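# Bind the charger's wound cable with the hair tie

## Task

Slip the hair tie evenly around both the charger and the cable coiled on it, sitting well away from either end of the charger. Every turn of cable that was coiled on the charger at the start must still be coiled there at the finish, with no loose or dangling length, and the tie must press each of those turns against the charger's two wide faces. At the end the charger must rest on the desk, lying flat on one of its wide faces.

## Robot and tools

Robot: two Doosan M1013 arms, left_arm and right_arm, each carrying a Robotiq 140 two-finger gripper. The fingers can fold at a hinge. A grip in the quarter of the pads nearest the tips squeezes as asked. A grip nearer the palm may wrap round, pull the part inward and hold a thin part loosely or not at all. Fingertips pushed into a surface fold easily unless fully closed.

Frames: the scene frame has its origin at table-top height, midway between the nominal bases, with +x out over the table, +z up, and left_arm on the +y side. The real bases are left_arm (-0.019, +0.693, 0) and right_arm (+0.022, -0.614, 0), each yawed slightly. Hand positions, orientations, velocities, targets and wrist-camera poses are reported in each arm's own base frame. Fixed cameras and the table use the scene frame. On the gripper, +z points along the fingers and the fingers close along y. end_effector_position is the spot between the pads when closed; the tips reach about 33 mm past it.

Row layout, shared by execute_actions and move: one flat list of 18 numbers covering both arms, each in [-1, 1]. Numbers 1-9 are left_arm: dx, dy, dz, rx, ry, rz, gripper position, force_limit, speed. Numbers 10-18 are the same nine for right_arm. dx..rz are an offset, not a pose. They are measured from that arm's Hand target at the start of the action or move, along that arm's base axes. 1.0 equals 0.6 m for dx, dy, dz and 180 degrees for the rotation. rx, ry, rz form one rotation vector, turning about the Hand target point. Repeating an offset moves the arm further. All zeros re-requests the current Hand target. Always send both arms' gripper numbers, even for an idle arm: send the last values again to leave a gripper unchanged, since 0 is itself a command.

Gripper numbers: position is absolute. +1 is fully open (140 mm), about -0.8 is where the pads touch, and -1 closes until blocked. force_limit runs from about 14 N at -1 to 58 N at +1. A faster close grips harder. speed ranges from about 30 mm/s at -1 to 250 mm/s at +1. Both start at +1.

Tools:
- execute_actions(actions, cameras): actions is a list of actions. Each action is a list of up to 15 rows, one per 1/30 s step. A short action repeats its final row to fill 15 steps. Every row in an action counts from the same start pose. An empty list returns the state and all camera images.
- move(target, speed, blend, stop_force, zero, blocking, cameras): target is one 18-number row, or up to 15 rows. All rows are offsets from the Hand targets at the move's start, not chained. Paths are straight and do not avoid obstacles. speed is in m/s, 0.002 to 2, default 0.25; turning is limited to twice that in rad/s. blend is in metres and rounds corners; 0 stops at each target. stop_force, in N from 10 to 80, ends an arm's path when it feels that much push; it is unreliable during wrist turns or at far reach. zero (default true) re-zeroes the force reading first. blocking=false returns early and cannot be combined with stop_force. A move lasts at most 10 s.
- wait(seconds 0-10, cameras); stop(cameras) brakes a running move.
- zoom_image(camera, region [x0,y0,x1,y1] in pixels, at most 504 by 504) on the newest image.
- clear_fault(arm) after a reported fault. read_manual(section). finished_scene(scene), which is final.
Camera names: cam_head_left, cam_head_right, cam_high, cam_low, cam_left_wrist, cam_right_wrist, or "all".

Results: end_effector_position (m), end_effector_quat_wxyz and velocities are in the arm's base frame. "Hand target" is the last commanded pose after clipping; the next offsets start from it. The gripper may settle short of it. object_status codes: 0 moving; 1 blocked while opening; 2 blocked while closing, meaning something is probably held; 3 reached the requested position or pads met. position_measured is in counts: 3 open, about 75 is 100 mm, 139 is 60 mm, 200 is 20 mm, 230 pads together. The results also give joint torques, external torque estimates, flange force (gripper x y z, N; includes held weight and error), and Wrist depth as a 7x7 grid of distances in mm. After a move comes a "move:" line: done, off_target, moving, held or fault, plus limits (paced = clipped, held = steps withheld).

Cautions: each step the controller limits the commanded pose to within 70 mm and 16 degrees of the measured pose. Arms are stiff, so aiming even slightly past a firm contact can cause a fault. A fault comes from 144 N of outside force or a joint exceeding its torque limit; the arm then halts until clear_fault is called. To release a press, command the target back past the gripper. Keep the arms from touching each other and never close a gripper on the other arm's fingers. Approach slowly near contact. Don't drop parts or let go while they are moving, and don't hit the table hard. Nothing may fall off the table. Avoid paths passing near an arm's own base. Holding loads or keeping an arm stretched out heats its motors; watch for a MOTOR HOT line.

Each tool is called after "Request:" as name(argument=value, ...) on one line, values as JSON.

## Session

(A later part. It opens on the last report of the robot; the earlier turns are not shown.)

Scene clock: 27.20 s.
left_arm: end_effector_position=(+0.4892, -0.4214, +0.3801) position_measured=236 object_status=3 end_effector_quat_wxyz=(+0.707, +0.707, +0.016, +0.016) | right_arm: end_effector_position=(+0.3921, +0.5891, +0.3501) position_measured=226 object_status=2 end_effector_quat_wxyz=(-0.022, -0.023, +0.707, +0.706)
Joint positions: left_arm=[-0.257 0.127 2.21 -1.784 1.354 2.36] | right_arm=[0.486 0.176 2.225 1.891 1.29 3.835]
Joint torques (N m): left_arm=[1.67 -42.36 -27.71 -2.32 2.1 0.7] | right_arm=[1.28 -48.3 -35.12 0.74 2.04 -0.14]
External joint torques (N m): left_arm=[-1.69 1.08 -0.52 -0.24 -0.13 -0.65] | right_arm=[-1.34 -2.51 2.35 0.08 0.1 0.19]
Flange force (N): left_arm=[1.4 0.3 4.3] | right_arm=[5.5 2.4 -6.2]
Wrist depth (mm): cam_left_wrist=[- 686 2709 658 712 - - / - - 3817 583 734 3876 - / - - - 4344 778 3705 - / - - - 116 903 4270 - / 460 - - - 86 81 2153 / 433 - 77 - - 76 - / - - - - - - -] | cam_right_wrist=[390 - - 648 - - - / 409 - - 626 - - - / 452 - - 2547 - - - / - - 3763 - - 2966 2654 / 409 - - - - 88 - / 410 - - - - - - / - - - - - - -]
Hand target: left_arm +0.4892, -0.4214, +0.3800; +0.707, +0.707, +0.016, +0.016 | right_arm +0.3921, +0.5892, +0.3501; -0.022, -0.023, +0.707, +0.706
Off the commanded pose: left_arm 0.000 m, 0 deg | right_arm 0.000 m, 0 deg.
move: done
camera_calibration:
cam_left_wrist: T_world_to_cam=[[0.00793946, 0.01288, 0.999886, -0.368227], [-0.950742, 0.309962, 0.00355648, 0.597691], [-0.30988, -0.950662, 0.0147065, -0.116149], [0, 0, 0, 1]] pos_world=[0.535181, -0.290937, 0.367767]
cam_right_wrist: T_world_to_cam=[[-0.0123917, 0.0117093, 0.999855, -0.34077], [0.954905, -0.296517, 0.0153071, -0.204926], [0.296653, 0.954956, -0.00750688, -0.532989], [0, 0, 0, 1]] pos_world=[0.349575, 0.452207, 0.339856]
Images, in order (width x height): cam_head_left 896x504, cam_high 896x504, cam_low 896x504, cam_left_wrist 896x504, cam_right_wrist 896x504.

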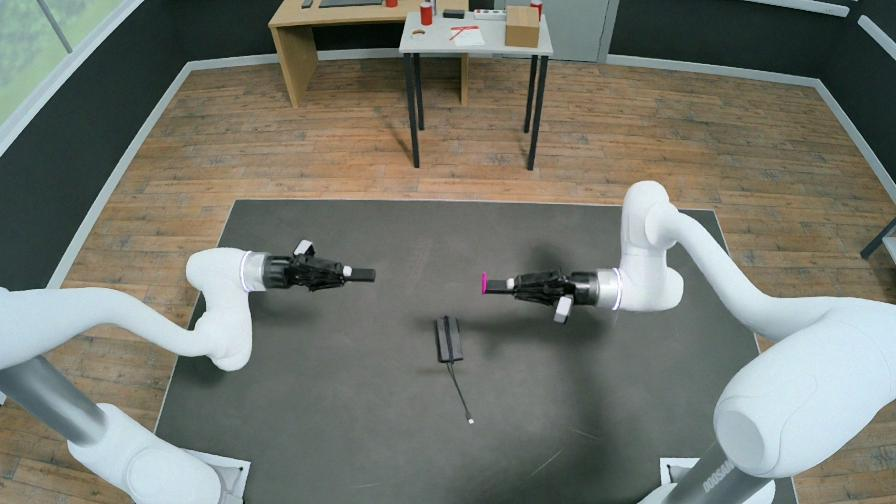

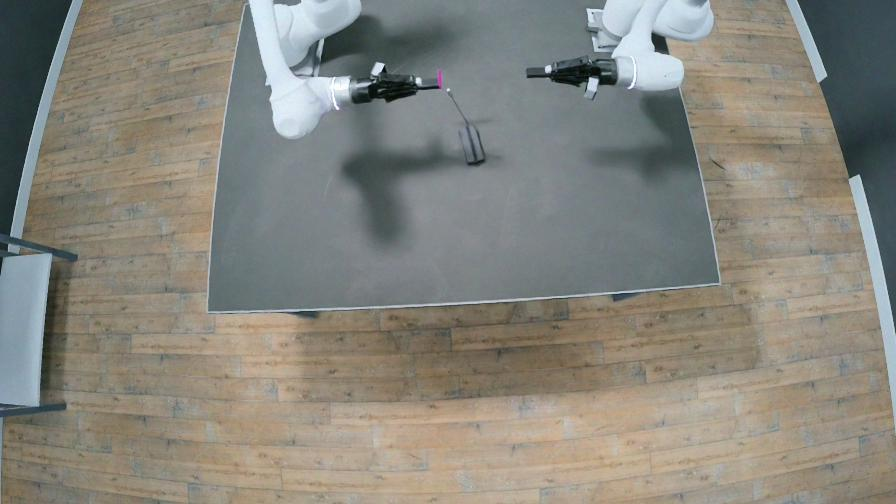

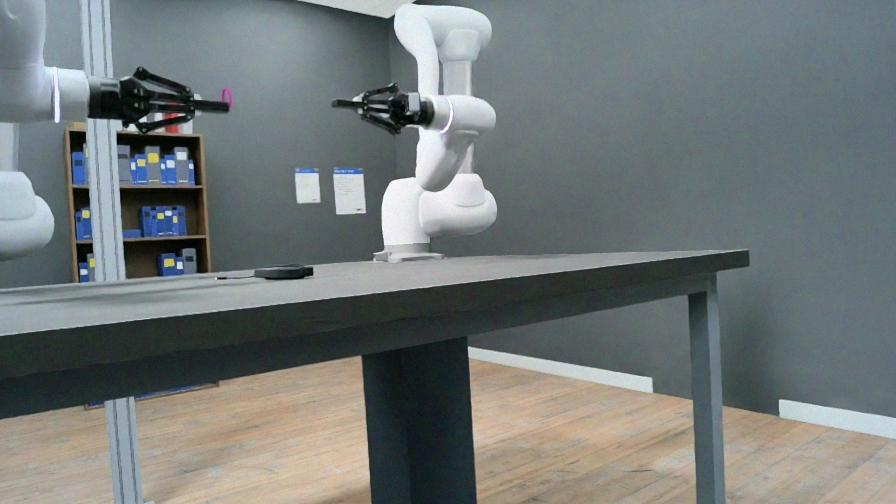

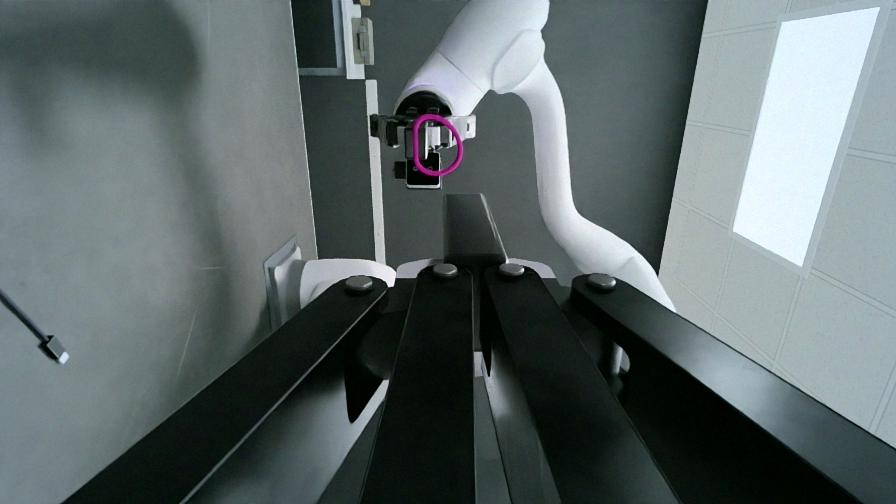

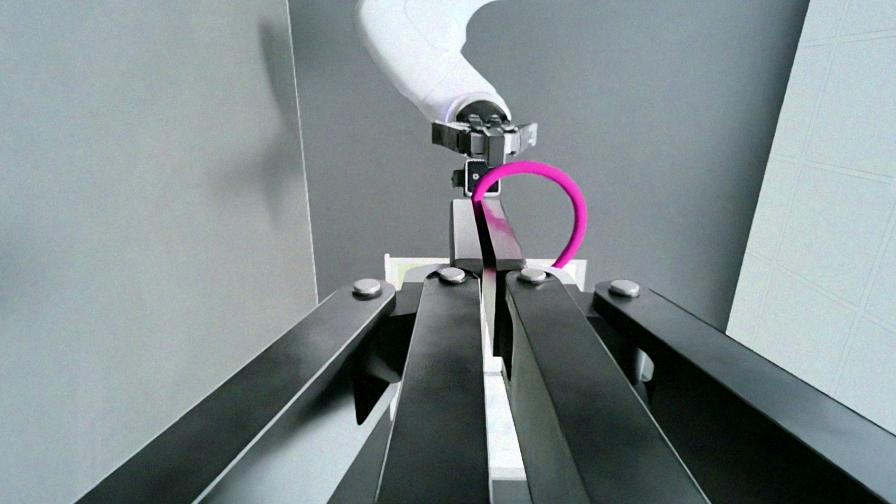

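Request:
move(target=[0.0247,-0.3427,-0.0067,0,0,0,-1,1,1,0,0,0,0,0,0,-1,-0.5,-1], speed=0.2, cameras=["cam_right_wrist","cam_left_wrist","cam_low","cam_high","cam_head_left"])

Request:
zoom_image(camera="cam_low", region=[150, 50, 350, 150])

Request:
zoom_image(camera="cam_head_left", region=[380, 220, 560, 320])

Scene clock: 29.53 s.
left_arm: end_effector_position=(+0.5040, -0.6270, +0.3760) position_measured=236 object_status=3 end_effector_quat_wxyz=(+0.707, +0.707, +0.016, +0.016) | right_arm: end_effector_position=(+0.3921, +0.5892, +0.3501) position_measured=226 object_status=2 end_effector_quat_wxyz=(-0.022, -0.023, +0.707, +0.706)
Joint positions: left_arm=[-0.603 0.255 2.054 -2.042 1.108 2.422] | right_arm=[0.486 0.176 2.225 1.891 1.29 3.835]
Joint torques (N m): left_arm=[1.36 -57.34 -30.07 -2.81 2.24 0.68] | right_arm=[1.3 -48.99 -35.04 0.76 2.05 -0.14]
External joint torques (N m): left_arm=[-1.48 1.04 -0.05 -0.25 -0.15 -0.63] | right_arm=[-1.3 -1.97 2.34 0.05 0.1 0.19]
Flange force (N): left_arm=[-0.2 -0.1 3.2] | right_arm=[4.8 1.6 -5.8]
Wrist depth (mm): cam_left_wrist=[476 - 3149 476 467 - - / - - 4130 483 559 - - / - - 356 269 3359 - - / - 663 3651 132 3651 - - / - - - - 86 86 - / - - 77 - - 76 - / - - - - - - -] | cam_right_wrist=[389 - 462 459 - 798 2231 / - - 2313 474 - - 2137 / 411 733 - 290 356 - - / 411 - - - - - - / 442 558 - - - 83 - / - - - - - - - / - - - - - - -]
Hand target: left_arm +0.5040, -0.6270, +0.3760; +0.707, +0.707, +0.016, +0.016 | right_arm +0.3921, +0.5892, +0.3501; -0.022, -0.023, +0.707, +0.706
Off the commanded pose: left_arm 0.000 m, 0 deg | right_arm 0.000 m, 0 deg.
move: done
camera_calibration:
cam_left_wrist: T_world_to_cam=[[0.0078143, 0.0128153, 0.999887, -0.36166], [-0.950714, 0.31005, 0.00345616, 0.675569], [-0.309971, -0.950634, 0.0146065, -0.30686], [0, 0, 0, 1]] pos_world=[0.549982, -0.496537, 0.363767]
cam_right_wrist: T_world_to_cam=[[-0.0123917, 0.0117093, 0.999855, -0.34077], [0.954905, -0.296517, 0.0153071, -0.204926], [0.296653, 0.954956, -0.00750688, -0.532989], [0, 0, 0, 1]] pos_world=[0.349575, 0.452207, 0.339856]
Images, in order (width x height): cam_head_left 896x504, cam_high 896x504, cam_low 896x504, cam_left_wrist 896x504, cam_right_wrist 896x504.

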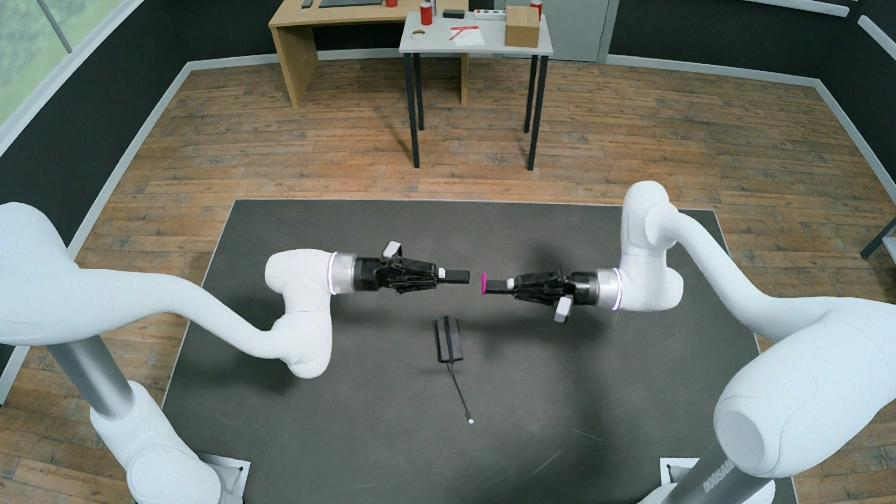

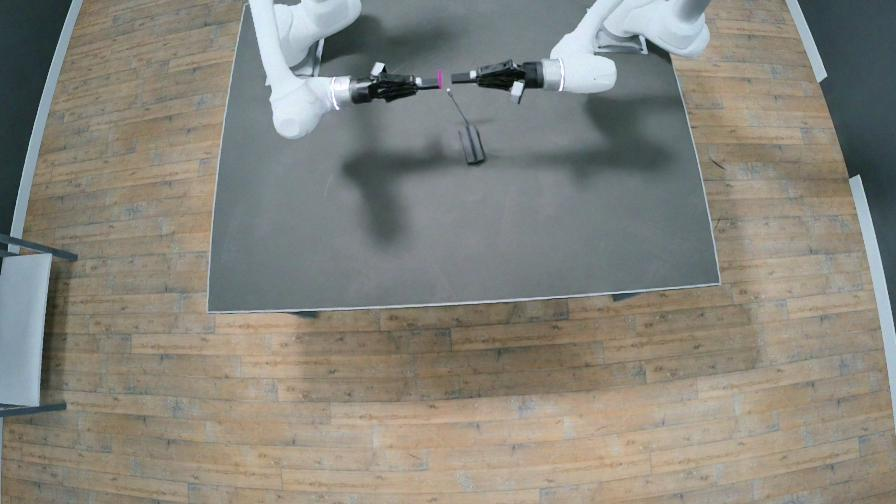

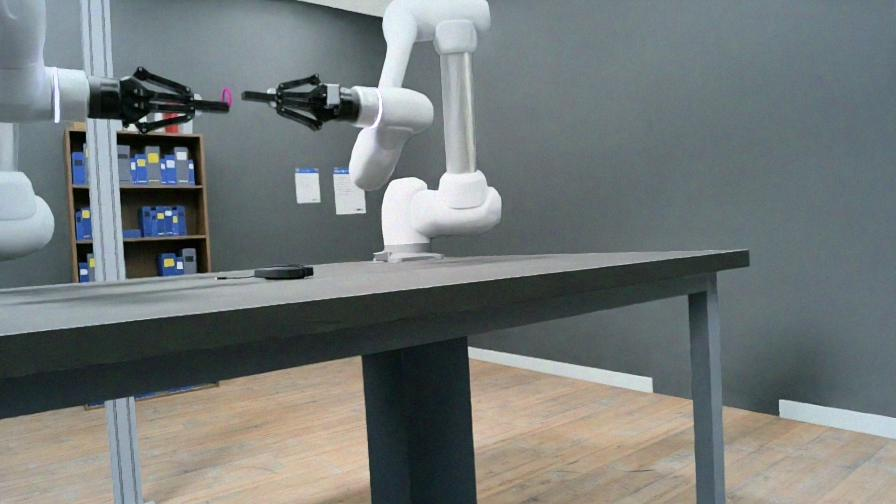

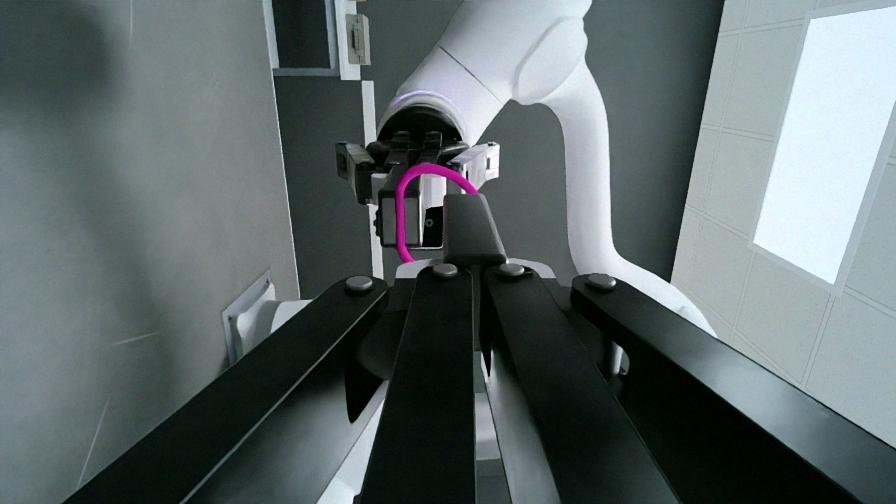

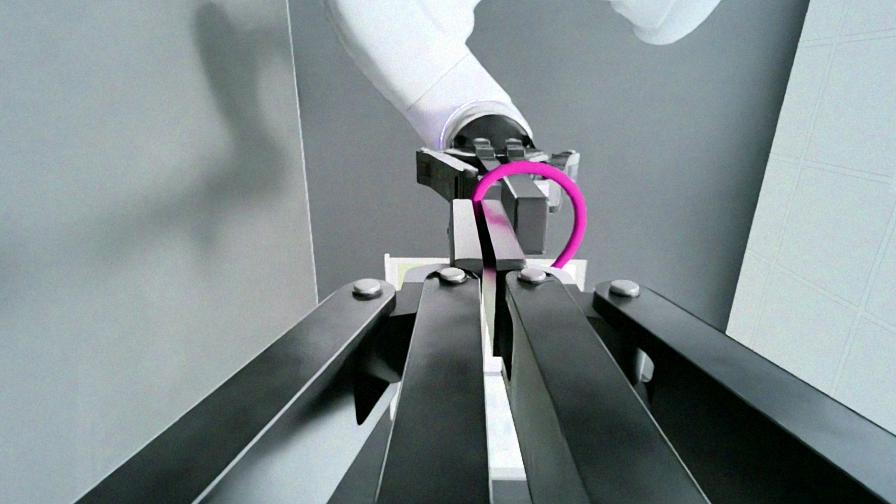

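Scaled by 2.520 from the camera's 896x504 image, which has a finer 1280x720 frame.

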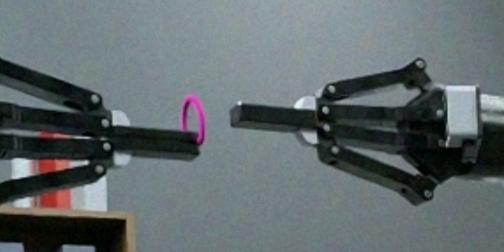

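Scaled by 2.800 from the camera's 896x504 image, which has a finer 1280x720 frame.

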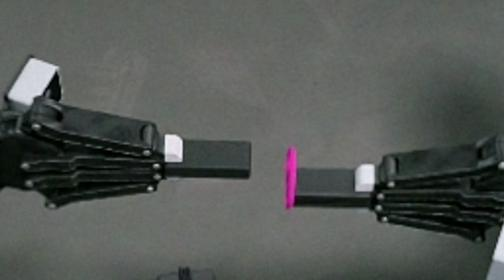

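Request:
move(target=[[-0.00833,0,0,0,0,0,-1,1,1,0,0,0,0,0,0,-1,-0.5,-1],[-0.005,-0.0817,0,0,0,0,-1,1,1,0,0,0,0,0,0,-1,-0.5,-1]], speed=0.06, cameras=["cam_right_wrist","cam_left_wrist","cam_low","cam_head_left"])

Request:
zoom_image(camera="cam_low", region=[150, 50, 350, 150])

Request:
zoom_image(camera="cam_head_left", region=[400, 220, 580, 320])

Scene clock: 32.43 s.
left_arm: end_effector_position=(+0.5010, -0.6760, +0.3760) position_measured=236 object_status=3 end_effector_quat_wxyz=(+0.707, +0.707, +0.016, +0.016) | right_arm: end_effector_position=(+0.3921, +0.5892, +0.3501) position_measured=226 object_status=2 end_effector_quat_wxyz=(-0.022, -0.023, +0.707, +0.706)
Joint positions: left_arm=[-0.674 0.288 2.008 -2.096 1.056 2.437] | right_arm=[0.486 0.176 2.225 1.891 1.29 3.835]
Joint torques (N m): left_arm=[2.22 -60.73 -30.62 -2.94 2.25 0.74] | right_arm=[1.26 -48.78 -35.05 0.77 2.06 -0.13]
External joint torques (N m): left_arm=[-2.23 0.27 -0.33 -0.24 -0.12 -0.69] | right_arm=[-1.3 -1.99 2.38 0.05 0.08 0.18]
Flange force (N): left_arm=[-1.4 1.1 3.6] | right_arm=[4.9 1.6 -5.8]
Wrist depth (mm): cam_left_wrist=[- 884 3451 431 434 - 2229 / - - - 389 511 - - / 461 611 235 239 3599 3189 - / 442 - 954 132 117 - 2032 / 503 - - - 86 656 2333 / 428 - 77 - - 76 - / - - - - - - -] | cam_right_wrist=[- - 411 422 - 735 2050 / 390 - - 430 - - - / 398 569 - 263 256 - - / 391 - - - 155 - - / - - - - - 82 - / 414 - - - - - - / - - - - - - -]
Hand target: left_arm +0.5010, -0.6760, +0.3760; +0.707, +0.707, +0.016, +0.016 | right_arm +0.3921, +0.5892, +0.3501; -0.022, -0.023, +0.707, +0.706
Off the commanded pose: left_arm 0.000 m, 0 deg | right_arm 0.000 m, 0 deg.
move: done
camera_calibration:
cam_left_wrist: T_world_to_cam=[[0.0078143, 0.0128153, 0.999887, -0.361009], [-0.950714, 0.31005, 0.00345616, 0.68791], [-0.309971, -0.950634, 0.0146065, -0.35437], [0, 0, 0, 1]] pos_world=[0.546982, -0.545537, 0.363767]
cam_right_wrist: T_world_to_cam=[[-0.0123917, 0.0117093, 0.999855, -0.34077], [0.954905, -0.296517, 0.0153071, -0.204926], [0.296653, 0.954956, -0.00750688, -0.532989], [0, 0, 0, 1]] pos_world=[0.349575, 0.452207, 0.339856]
Images, in order (width x height): cam_head_left 896x504, cam_low 896x504, cam_left_wrist 896x504, cam_right_wrist 896x504.

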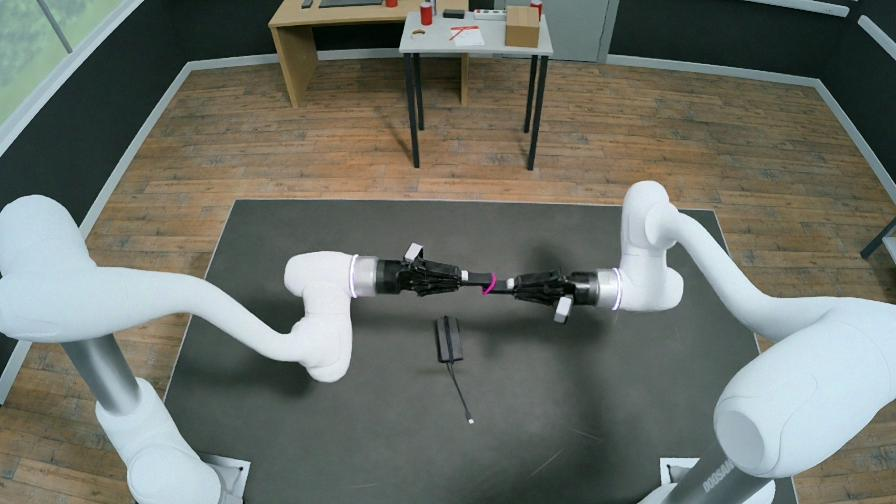

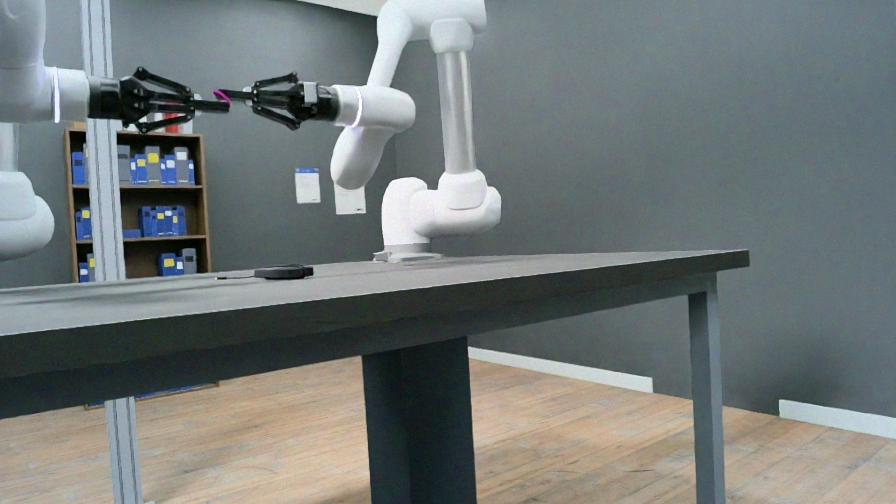

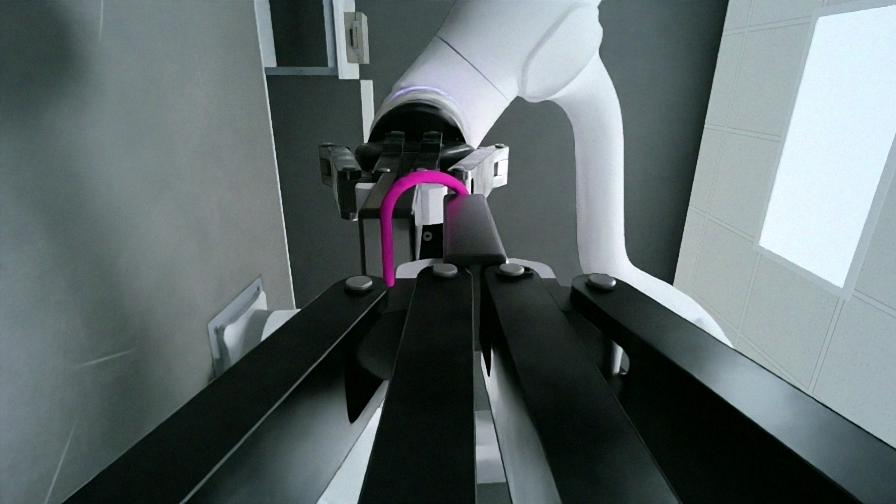

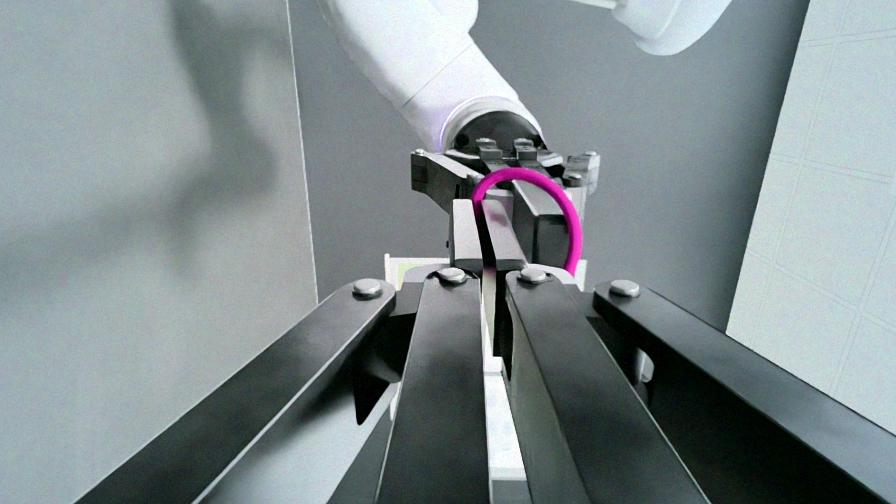

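Scaled by 2.520 from the camera's 896x504 image, which has a finer 1280x720 frame.

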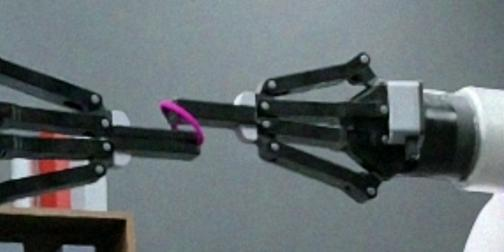

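Scaled by 2.800 from the camera's 896x504 image, which has a finer 1280x720 frame.

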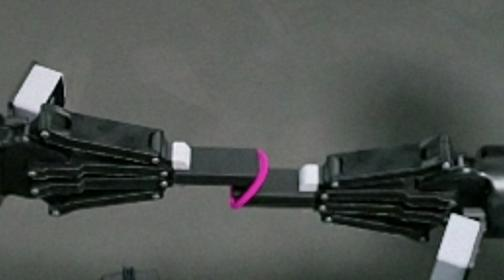

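Request:
move(target=[[-0.0035,0.0833,0,0,0,0,-1,1,1,0,0,0,0,0,0,-1,-0.5,-1]], speed=0.08, cameras=["cam_right_wrist","cam_low","cam_left_wrist","cam_head_left"])

Request:
zoom_image(camera="cam_low", region=[170, 70, 290, 130])

Request:
zoom_image(camera="cam_head_left", region=[420, 240, 540, 310])

Request:
zoom_image(camera="cam_right_wrist", region=[400, 100, 650, 300])

Request:
zoom_image(camera="cam_left_wrist", region=[330, 120, 580, 320])

Scene clock: 34.67 s.
left_arm: end_effector_position=(+0.4989, -0.6261, +0.3760) position_measured=236 object_status=3 end_effector_quat_wxyz=(+0.707, +0.707, +0.016, +0.016) | right_arm: end_effector_position=(+0.3921, +0.5892, +0.3501) position_measured=226 object_status=2 end_effector_quat_wxyz=(-0.022, -0.023, +0.707, +0.706)
Joint positions: left_arm=[-0.607 0.249 2.063 -2.046 1.107 2.426] | right_arm=[0.486 0.176 2.225 1.891 1.29 3.835]
Joint torques (N m): left_arm=[1.58 -56.32 -29.86 -2.89 2.25 0.69] | right_arm=[1.28 -48.91 -35.1 0.76 2.05 -0.15]
External joint torques (N m): left_arm=[-1.5 0.56 -0.39 -0.18 -0.15 -0.64] | right_arm=[-1.28 -2.23 2.32 0.06 0.1 0.2]
Flange force (N): left_arm=[-0.1 0.8 3.1] | right_arm=[5.1 2.0 -5.9]
Wrist depth (mm): cam_left_wrist=[- - 2738 464 475 - - / - - - 424 548 3651 - / - - 347 204 656 2964 - / - - - 121 698 2191 2191 / - - - - 86 81 - / - - 77 - - 76 2135 / - - - - - - -] | cam_right_wrist=[- - 469 470 - 2313 - / 427 560 3152 476 2033 2682 1840 / 430 461 - 290 - - - / 392 - 2626 - - - 2599 / - - - - - 83 - / 395 - - - - - - / - - - - - - -]
Hand target: left_arm +0.4989, -0.6261, +0.3760; +0.707, +0.707, +0.016, +0.016 | right_arm +0.3921, +0.5892, +0.3501; -0.022, -0.023, +0.707, +0.706
Off the commanded pose: left_arm 0.000 m, 0 deg | right_arm 0.000 m, 0 deg.
move: done
camera_calibration:
cam_left_wrist: T_world_to_cam=[[0.00790966, 0.0127849, 0.999887, -0.361699], [-0.950703, 0.310081, 0.00355579, 0.670414], [-0.310001, -0.950624, 0.0146073, -0.307564], [0, 0, 0, 1]] pos_world=[0.544881, -0.495637, 0.363767]
cam_right_wrist: T_world_to_cam=[[-0.0123917, 0.0117093, 0.999855, -0.34077], [0.954905, -0.296517, 0.0153071, -0.204926], [0.296653, 0.954956, -0.00750688, -0.532989], [0, 0, 0, 1]] pos_world=[0.349575, 0.452207, 0.339856]
Images, in order (width x height): cam_head_left 896x504, cam_low 896x504, cam_left_wrist 896x504, cam_right_wrist 896x504.

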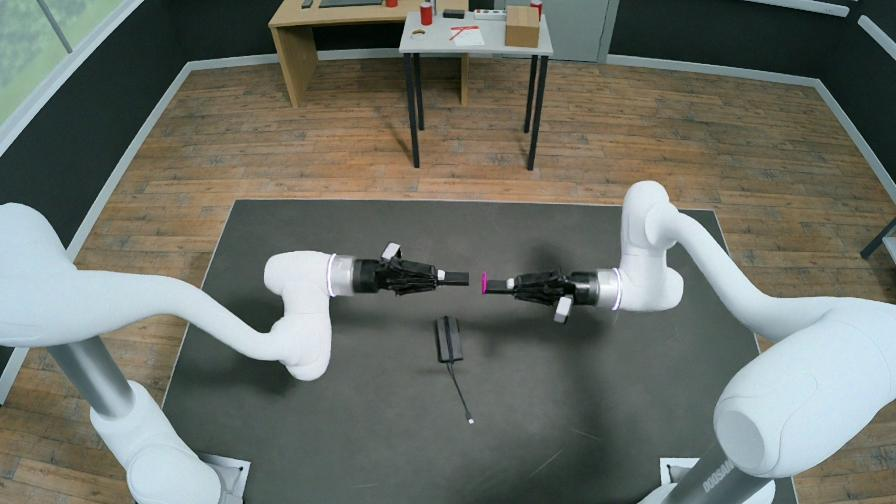

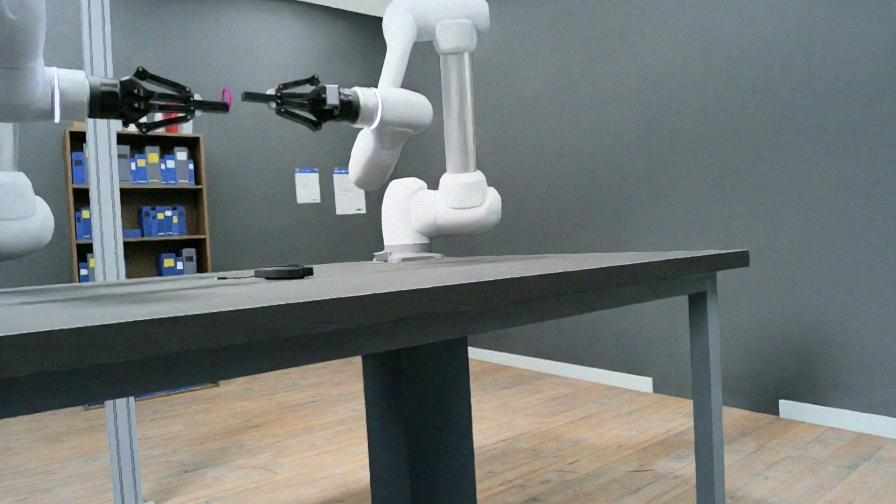

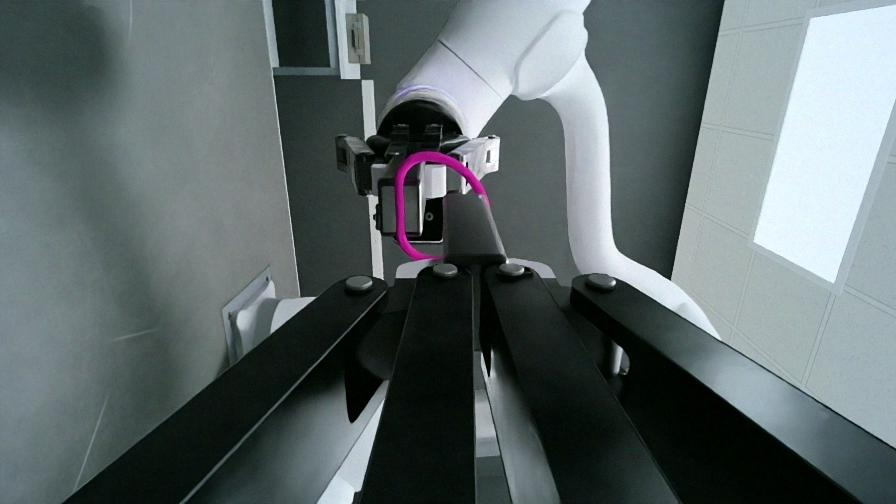

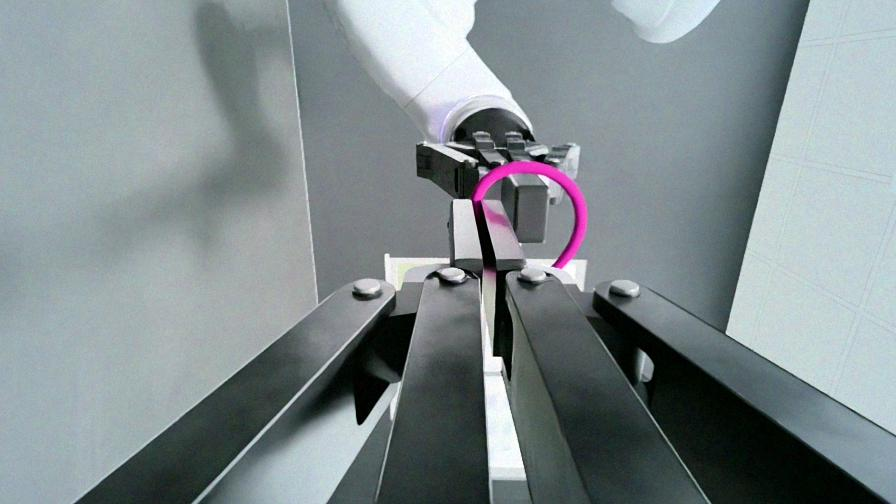

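Scaled by 4.200 from the camera's 896x504 image, which has a finer 1280x720 frame.

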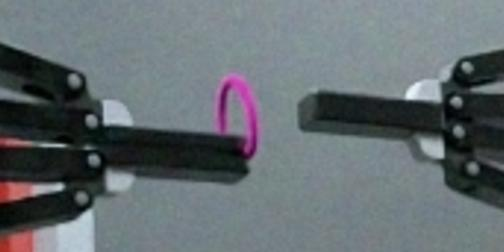

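Scaled by 4.200 from the camera's 896x504 image, which has a finer 1280x720 frame.

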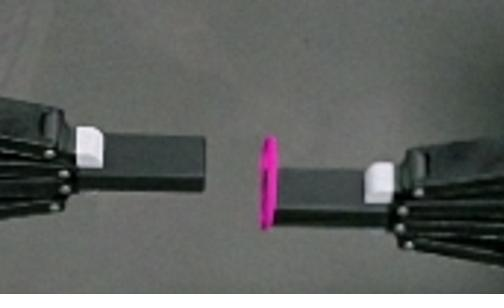

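Scaled by 2.016 from the camera's 896x504 image, which has a finer 1280x720 frame.

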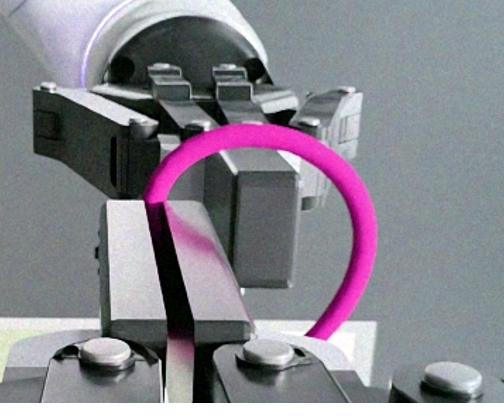

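Scaled by 2.016 from the camera's 896x504 image, which has a finer 1280x720 frame.

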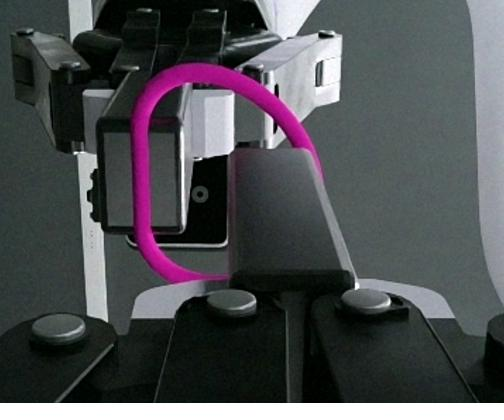

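Request:
move(target=[[-0.0092,0,-0.0058,0,0,0,-1,1,1,0,0,0,0,0,0,-1,-0.5,-1],[-0.0058,-0.0817,-0.0058,0,0,0,-1,1,1,0,0,0,0,0,0,-1,-0.5,-1]], speed=0.06, cameras=["cam_right_wrist","cam_left_wrist","cam_low","cam_head_left"])

Request:
zoom_image(camera="cam_low", region=[170, 70, 290, 130])

Request:
zoom_image(camera="cam_head_left", region=[420, 240, 540, 310])

Request:
zoom_image(camera="cam_right_wrist", region=[400, 100, 650, 300])

Request:
zoom_image(camera="cam_left_wrist", region=[330, 120, 580, 320])

Scene clock: 36.97 s.
left_arm: end_effector_position=(+0.4954, -0.6751, +0.3725) position_measured=236 object_status=3 end_effector_quat_wxyz=(+0.707, +0.707, +0.016, +0.016) | right_arm: end_effector_position=(+0.3921, +0.5892, +0.3501) position_measured=226 object_status=2 end_effector_quat_wxyz=(-0.022, -0.023, +0.707, +0.706)
Joint positions: left_arm=[-0.678 0.285 2.02 -2.105 1.057 2.449] | right_arm=[0.486 0.176 2.225 1.891 1.29 3.835]
Joint torques (N m): left_arm=[1.72 -60.13 -30.27 -2.9 2.31 0.71] | right_arm=[1.32 -49.1 -35.02 0.75 2.04 -0.13]
External joint torques (N m): left_arm=[-1.75 0.24 -0.31 -0.26 -0.17 -0.66] | right_arm=[-1.37 -1.99 2.11 0.08 0.11 0.18]
Flange force (N): left_arm=[-1.0 1.1 3.1] | right_arm=[4.4 1.7 -5.7]
Wrist depth (mm): cam_left_wrist=[421 - 3149 433 429 3110 - / 431 - 3817 381 510 2680 - / 460 - - 169 542 - - / - 766 4940 133 648 3599 - / - 590 - - 86 86 - / - - 77 - - 76 - / - - - - - - -] | cam_right_wrist=[424 557 420 422 - 811 - / 461 540 - 428 - 2573 2292 / - - - 235 182 2771 - / 388 - - - 160 - 2472 / 408 - - - - 83 - / - - - - - - - / - - - - - - -]
Hand target: left_arm +0.4954, -0.6751, +0.3725; +0.707, +0.707, +0.016, +0.016 | right_arm +0.3921, +0.5892, +0.3501; -0.022, -0.023, +0.707, +0.706
Off the commanded pose: left_arm 0.000 m, 0 deg | right_arm 0.000 m, 0 deg.
move: done
camera_calibration:
cam_left_wrist: T_world_to_cam=[[0.0078143, 0.0128153, 0.999887, -0.357479], [-0.950714, 0.31005, 0.00345616, 0.682383], [-0.309971, -0.950634, 0.0146065, -0.355074], [0, 0, 0, 1]] pos_world=[0.541482, -0.544537, 0.360267]
cam_right_wrist: T_world_to_cam=[[-0.0123917, 0.0117093, 0.999855, -0.34077], [0.954905, -0.296517, 0.0153071, -0.204926], [0.296653, 0.954956, -0.00750688, -0.532989], [0, 0, 0, 1]] pos_world=[0.349575, 0.452207, 0.339856]
Images, in order (width x height): cam_head_left 896x504, cam_low 896x504, cam_left_wrist 896x504, cam_right_wrist 896x504.

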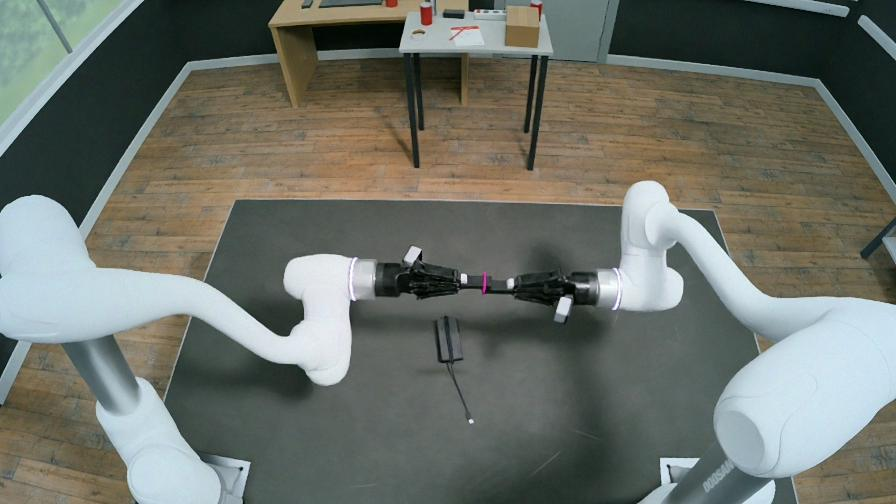

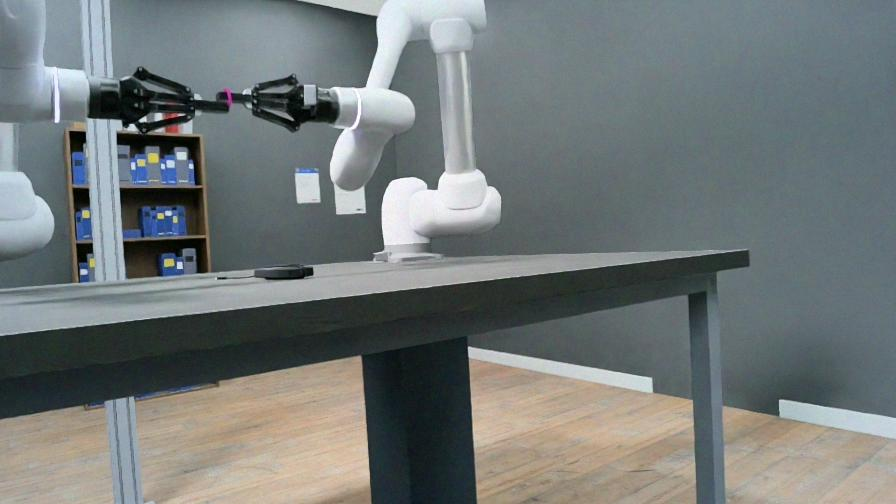

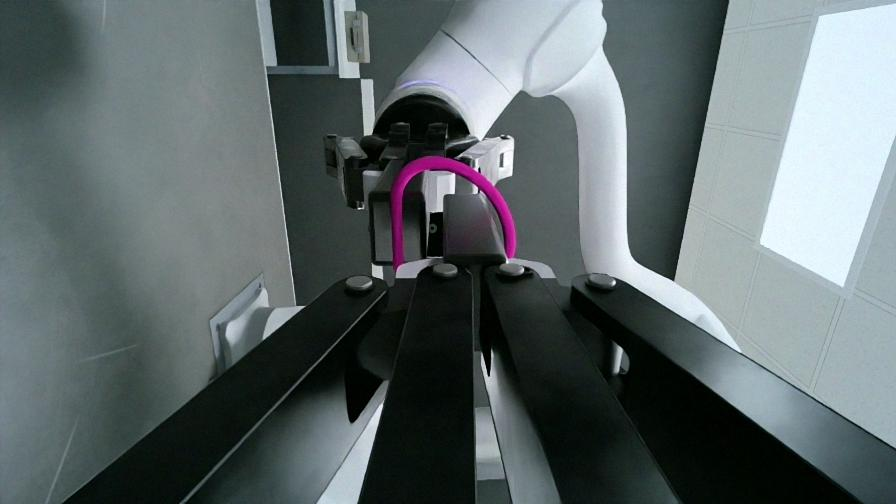

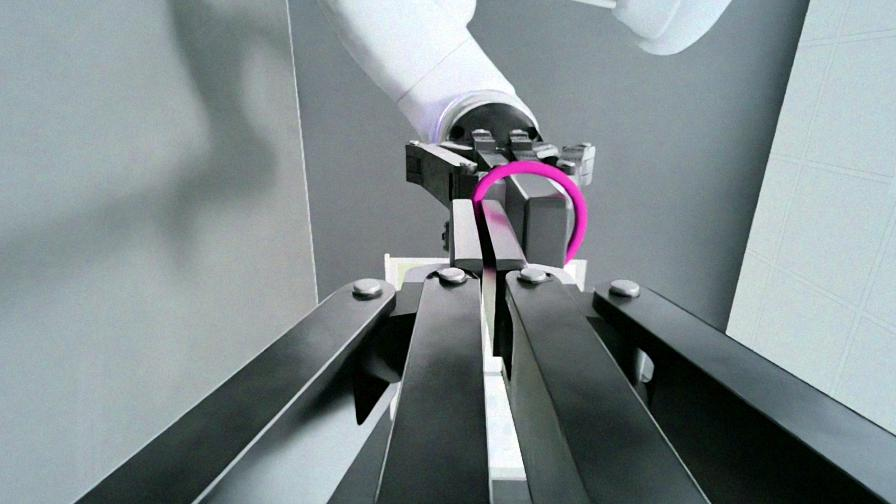

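Scaled by 4.200 from the camera's 896x504 image, which has a finer 1280x720 frame.

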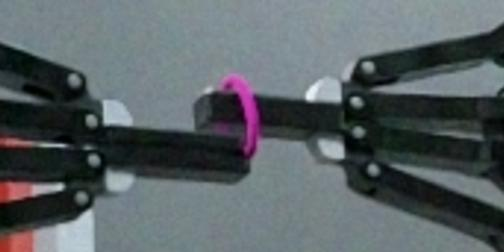

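Scaled by 4.200 from the camera's 896x504 image, which has a finer 1280x720 frame.

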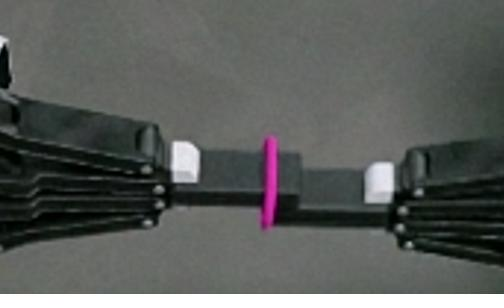

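Scaled by 2.016 from the camera's 896x504 image, which has a finer 1280x720 frame.

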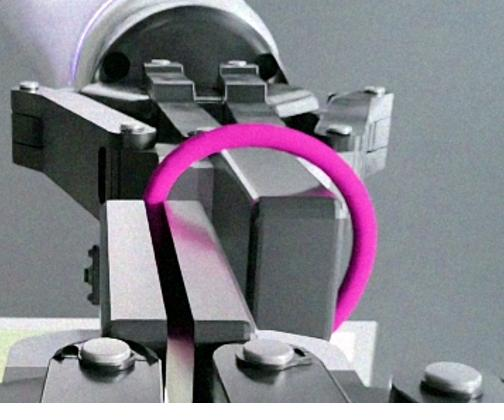

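Scaled by 2.016 from the camera's 896x504 image, which has a finer 1280x720 frame.

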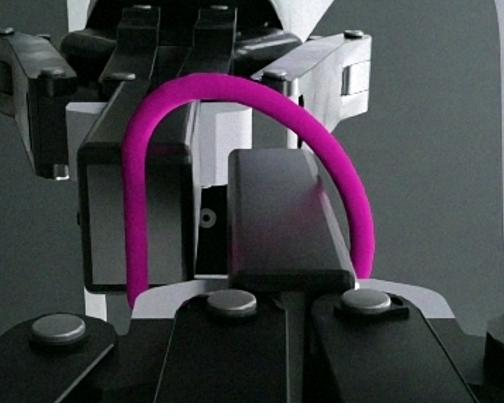

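Request:
move(target=[[0,-0.0083,0,0,0,0,-1,1,-1,0,0,0,0,0,0,-1,-0.5,-1]], speed=0.06)

Request:
move(target=[[0,0,0.018,0,0,0,-0.563,1,-1,0,0,0,0,0,0,-1,-0.5,-1]], speed=0.015, cameras=["cam_right_wrist","cam_left_wrist","cam_low"])

Request:
zoom_image(camera="cam_low", region=[170, 70, 290, 130])

Scene clock: 38.47 s.
left_arm: end_effector_position=(+0.4954, -0.6801, +0.3725) position_measured=236 object_status=3 end_effector_quat_wxyz=(+0.707, +0.707, +0.016, +0.016) | right_arm: end_effector_position=(+0.3921, +0.5892, +0.3501) position_measured=226 object_status=2 end_effector_quat_wxyz=(-0.022, -0.023, +0.707, +0.706)
Joint positions: left_arm=[-0.685 0.289 2.015 -2.11 1.052 2.45] | right_arm=[0.486 0.176 2.225 1.891 1.29 3.835]
Joint torques (N m): left_arm=[1.87 -60.67 -30.44 -2.93 2.26 0.72] | right_arm=[1.39 -48.91 -35.13 0.79 2.04 -0.14]
External joint torques (N m): left_arm=[-1.81 0.56 0 -0.21 -0.13 -0.67] | right_arm=[-1.39 -2.19 2.36 0.03 0.12 0.18]
Flange force (N): left_arm=[-1.1 0.5 2.9] | right_arm=[5.0 1.9 -6.2]
Wrist depth (mm): cam_left_wrist=[- - 2597 428 423 - 2065 / - - - 359 507 3651 - / - 591 - 197 583 - 2863 / - - - 133 635 - 2229 / 467 - - - 86 86 - / 449 - 77 - - 76 1800 / - - - - - - -] | cam_right_wrist=[409 - 409 416 2865 766 2599 / 405 - - 422 - 3275 2231 / - - - 236 216 2711 - / 396 - - - 150 2682 - / - - - - - 83 - / 393 - - - - - 1896 / - - - - - - -]
Hand target: left_arm +0.4954, -0.6801, +0.3725; +0.707, +0.707, +0.016, +0.016 | right_arm +0.3921, +0.5892, +0.3501; -0.022, -0.023, +0.707, +0.706
Off the commanded pose: left_arm 0.000 m, 0 deg | right_arm 0.000 m, 0 deg.
move: done

Scene clock: 39.50 s.
left_arm: end_effector_position=(+0.4954, -0.6801, +0.3833) position_measured=200 object_status=0 end_effector_quat_wxyz=(+0.707, +0.707, +0.016, +0.016) | right_arm: end_effector_position=(+0.3921, +0.5892, +0.3501) position_measured=226 object_status=2 end_effector_quat_wxyz=(-0.022, -0.023, +0.707, +0.706)
Joint positions: left_arm=[-0.685 0.277 2.007 -2.1 1.042 2.43] | right_arm=[0.486 0.176 2.225 1.891 1.29 3.835]
Joint torques (N m): left_arm=[1.49 -62.05 -32.64 -3.39 3.06 0.71] | right_arm=[1.07 -47.55 -33.93 0.27 1.2 -0.13]
External joint torques (N m): left_arm=[-1.4 2.36 1.37 0.2 -0.96 -0.66] | right_arm=[-1.03 -3.73 1.07 0.55 0.96 0.18]
Flange force (N): left_arm=[-0.8 -1.4 2.8] | right_arm=[5.2 4.2 -5.7]
Wrist depth (mm): cam_left_wrist=[- - 2999 428 428 - 2652 / - - 3315 430 517 5141 - / - - 200 224 579 3405 - / - - 150 132 594 5477 - / - - - - 86 81 2191 / - - - - 66 - - / - - - - - - -] | cam_right_wrist=[424 - 418 415 - 762 - / - - 1882 424 - 2472 - / 380 - - 236 216 - - / 429 527 - - 164 - - / 393 541 - - - 88 - / - - - - - - - / - - - - - - -]
Hand target: left_arm +0.4954, -0.6801, +0.3833; +0.707, +0.707, +0.016, +0.016 | right_arm +0.3921, +0.5892, +0.3501; -0.022, -0.023, +0.707, +0.706
Off the commanded pose: left_arm 0.000 m, 0 deg | right_arm 0.000 m, 0 deg.
move: done
camera_calibration:
cam_left_wrist: T_world_to_cam=[[0.00790966, 0.0127849, 0.999887, -0.368282], [-0.950703, 0.310081, 0.00355579, 0.683869], [-0.310001, -0.950624, 0.0146073, -0.359964], [0, 0, 0, 1]] pos_world=[0.541481, -0.549537, 0.371067]
cam_right_wrist: T_world_to_cam=[[-0.0123926, 0.0117081, 0.999855, -0.340769], [0.954933, -0.296425, 0.0153069, -0.204977], [0.296561, 0.954984, -0.00750694, -0.53297], [0, 0, 0, 1]] pos_world=[0.349575, 0.452207, 0.339856]
Images, in order (width x height): cam_low 896x504, cam_left_wrist 896x504, cam_right_wrist 896x504.

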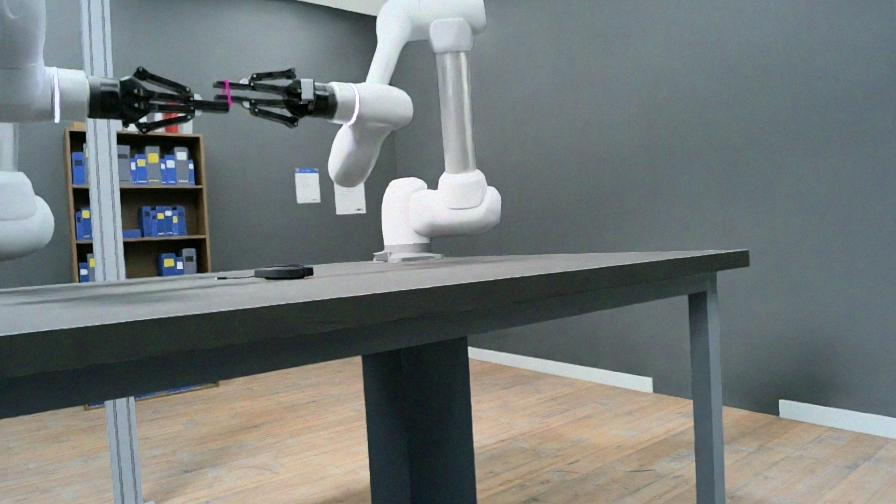

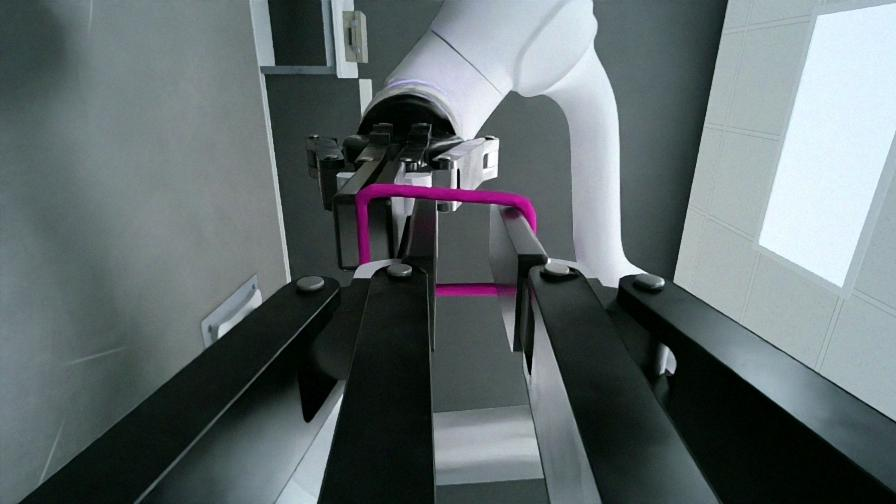

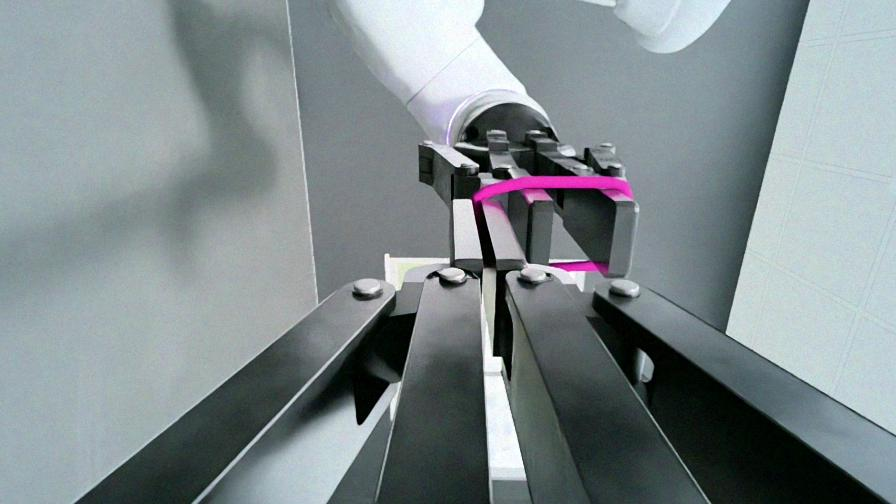

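Scaled by 4.200 from the camera's 896x504 image, which has a finer 1280x720 frame.

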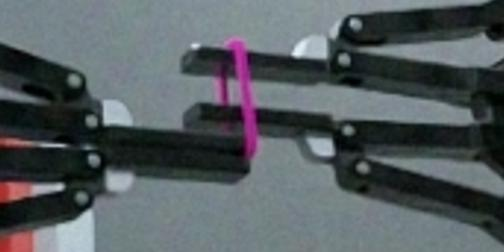

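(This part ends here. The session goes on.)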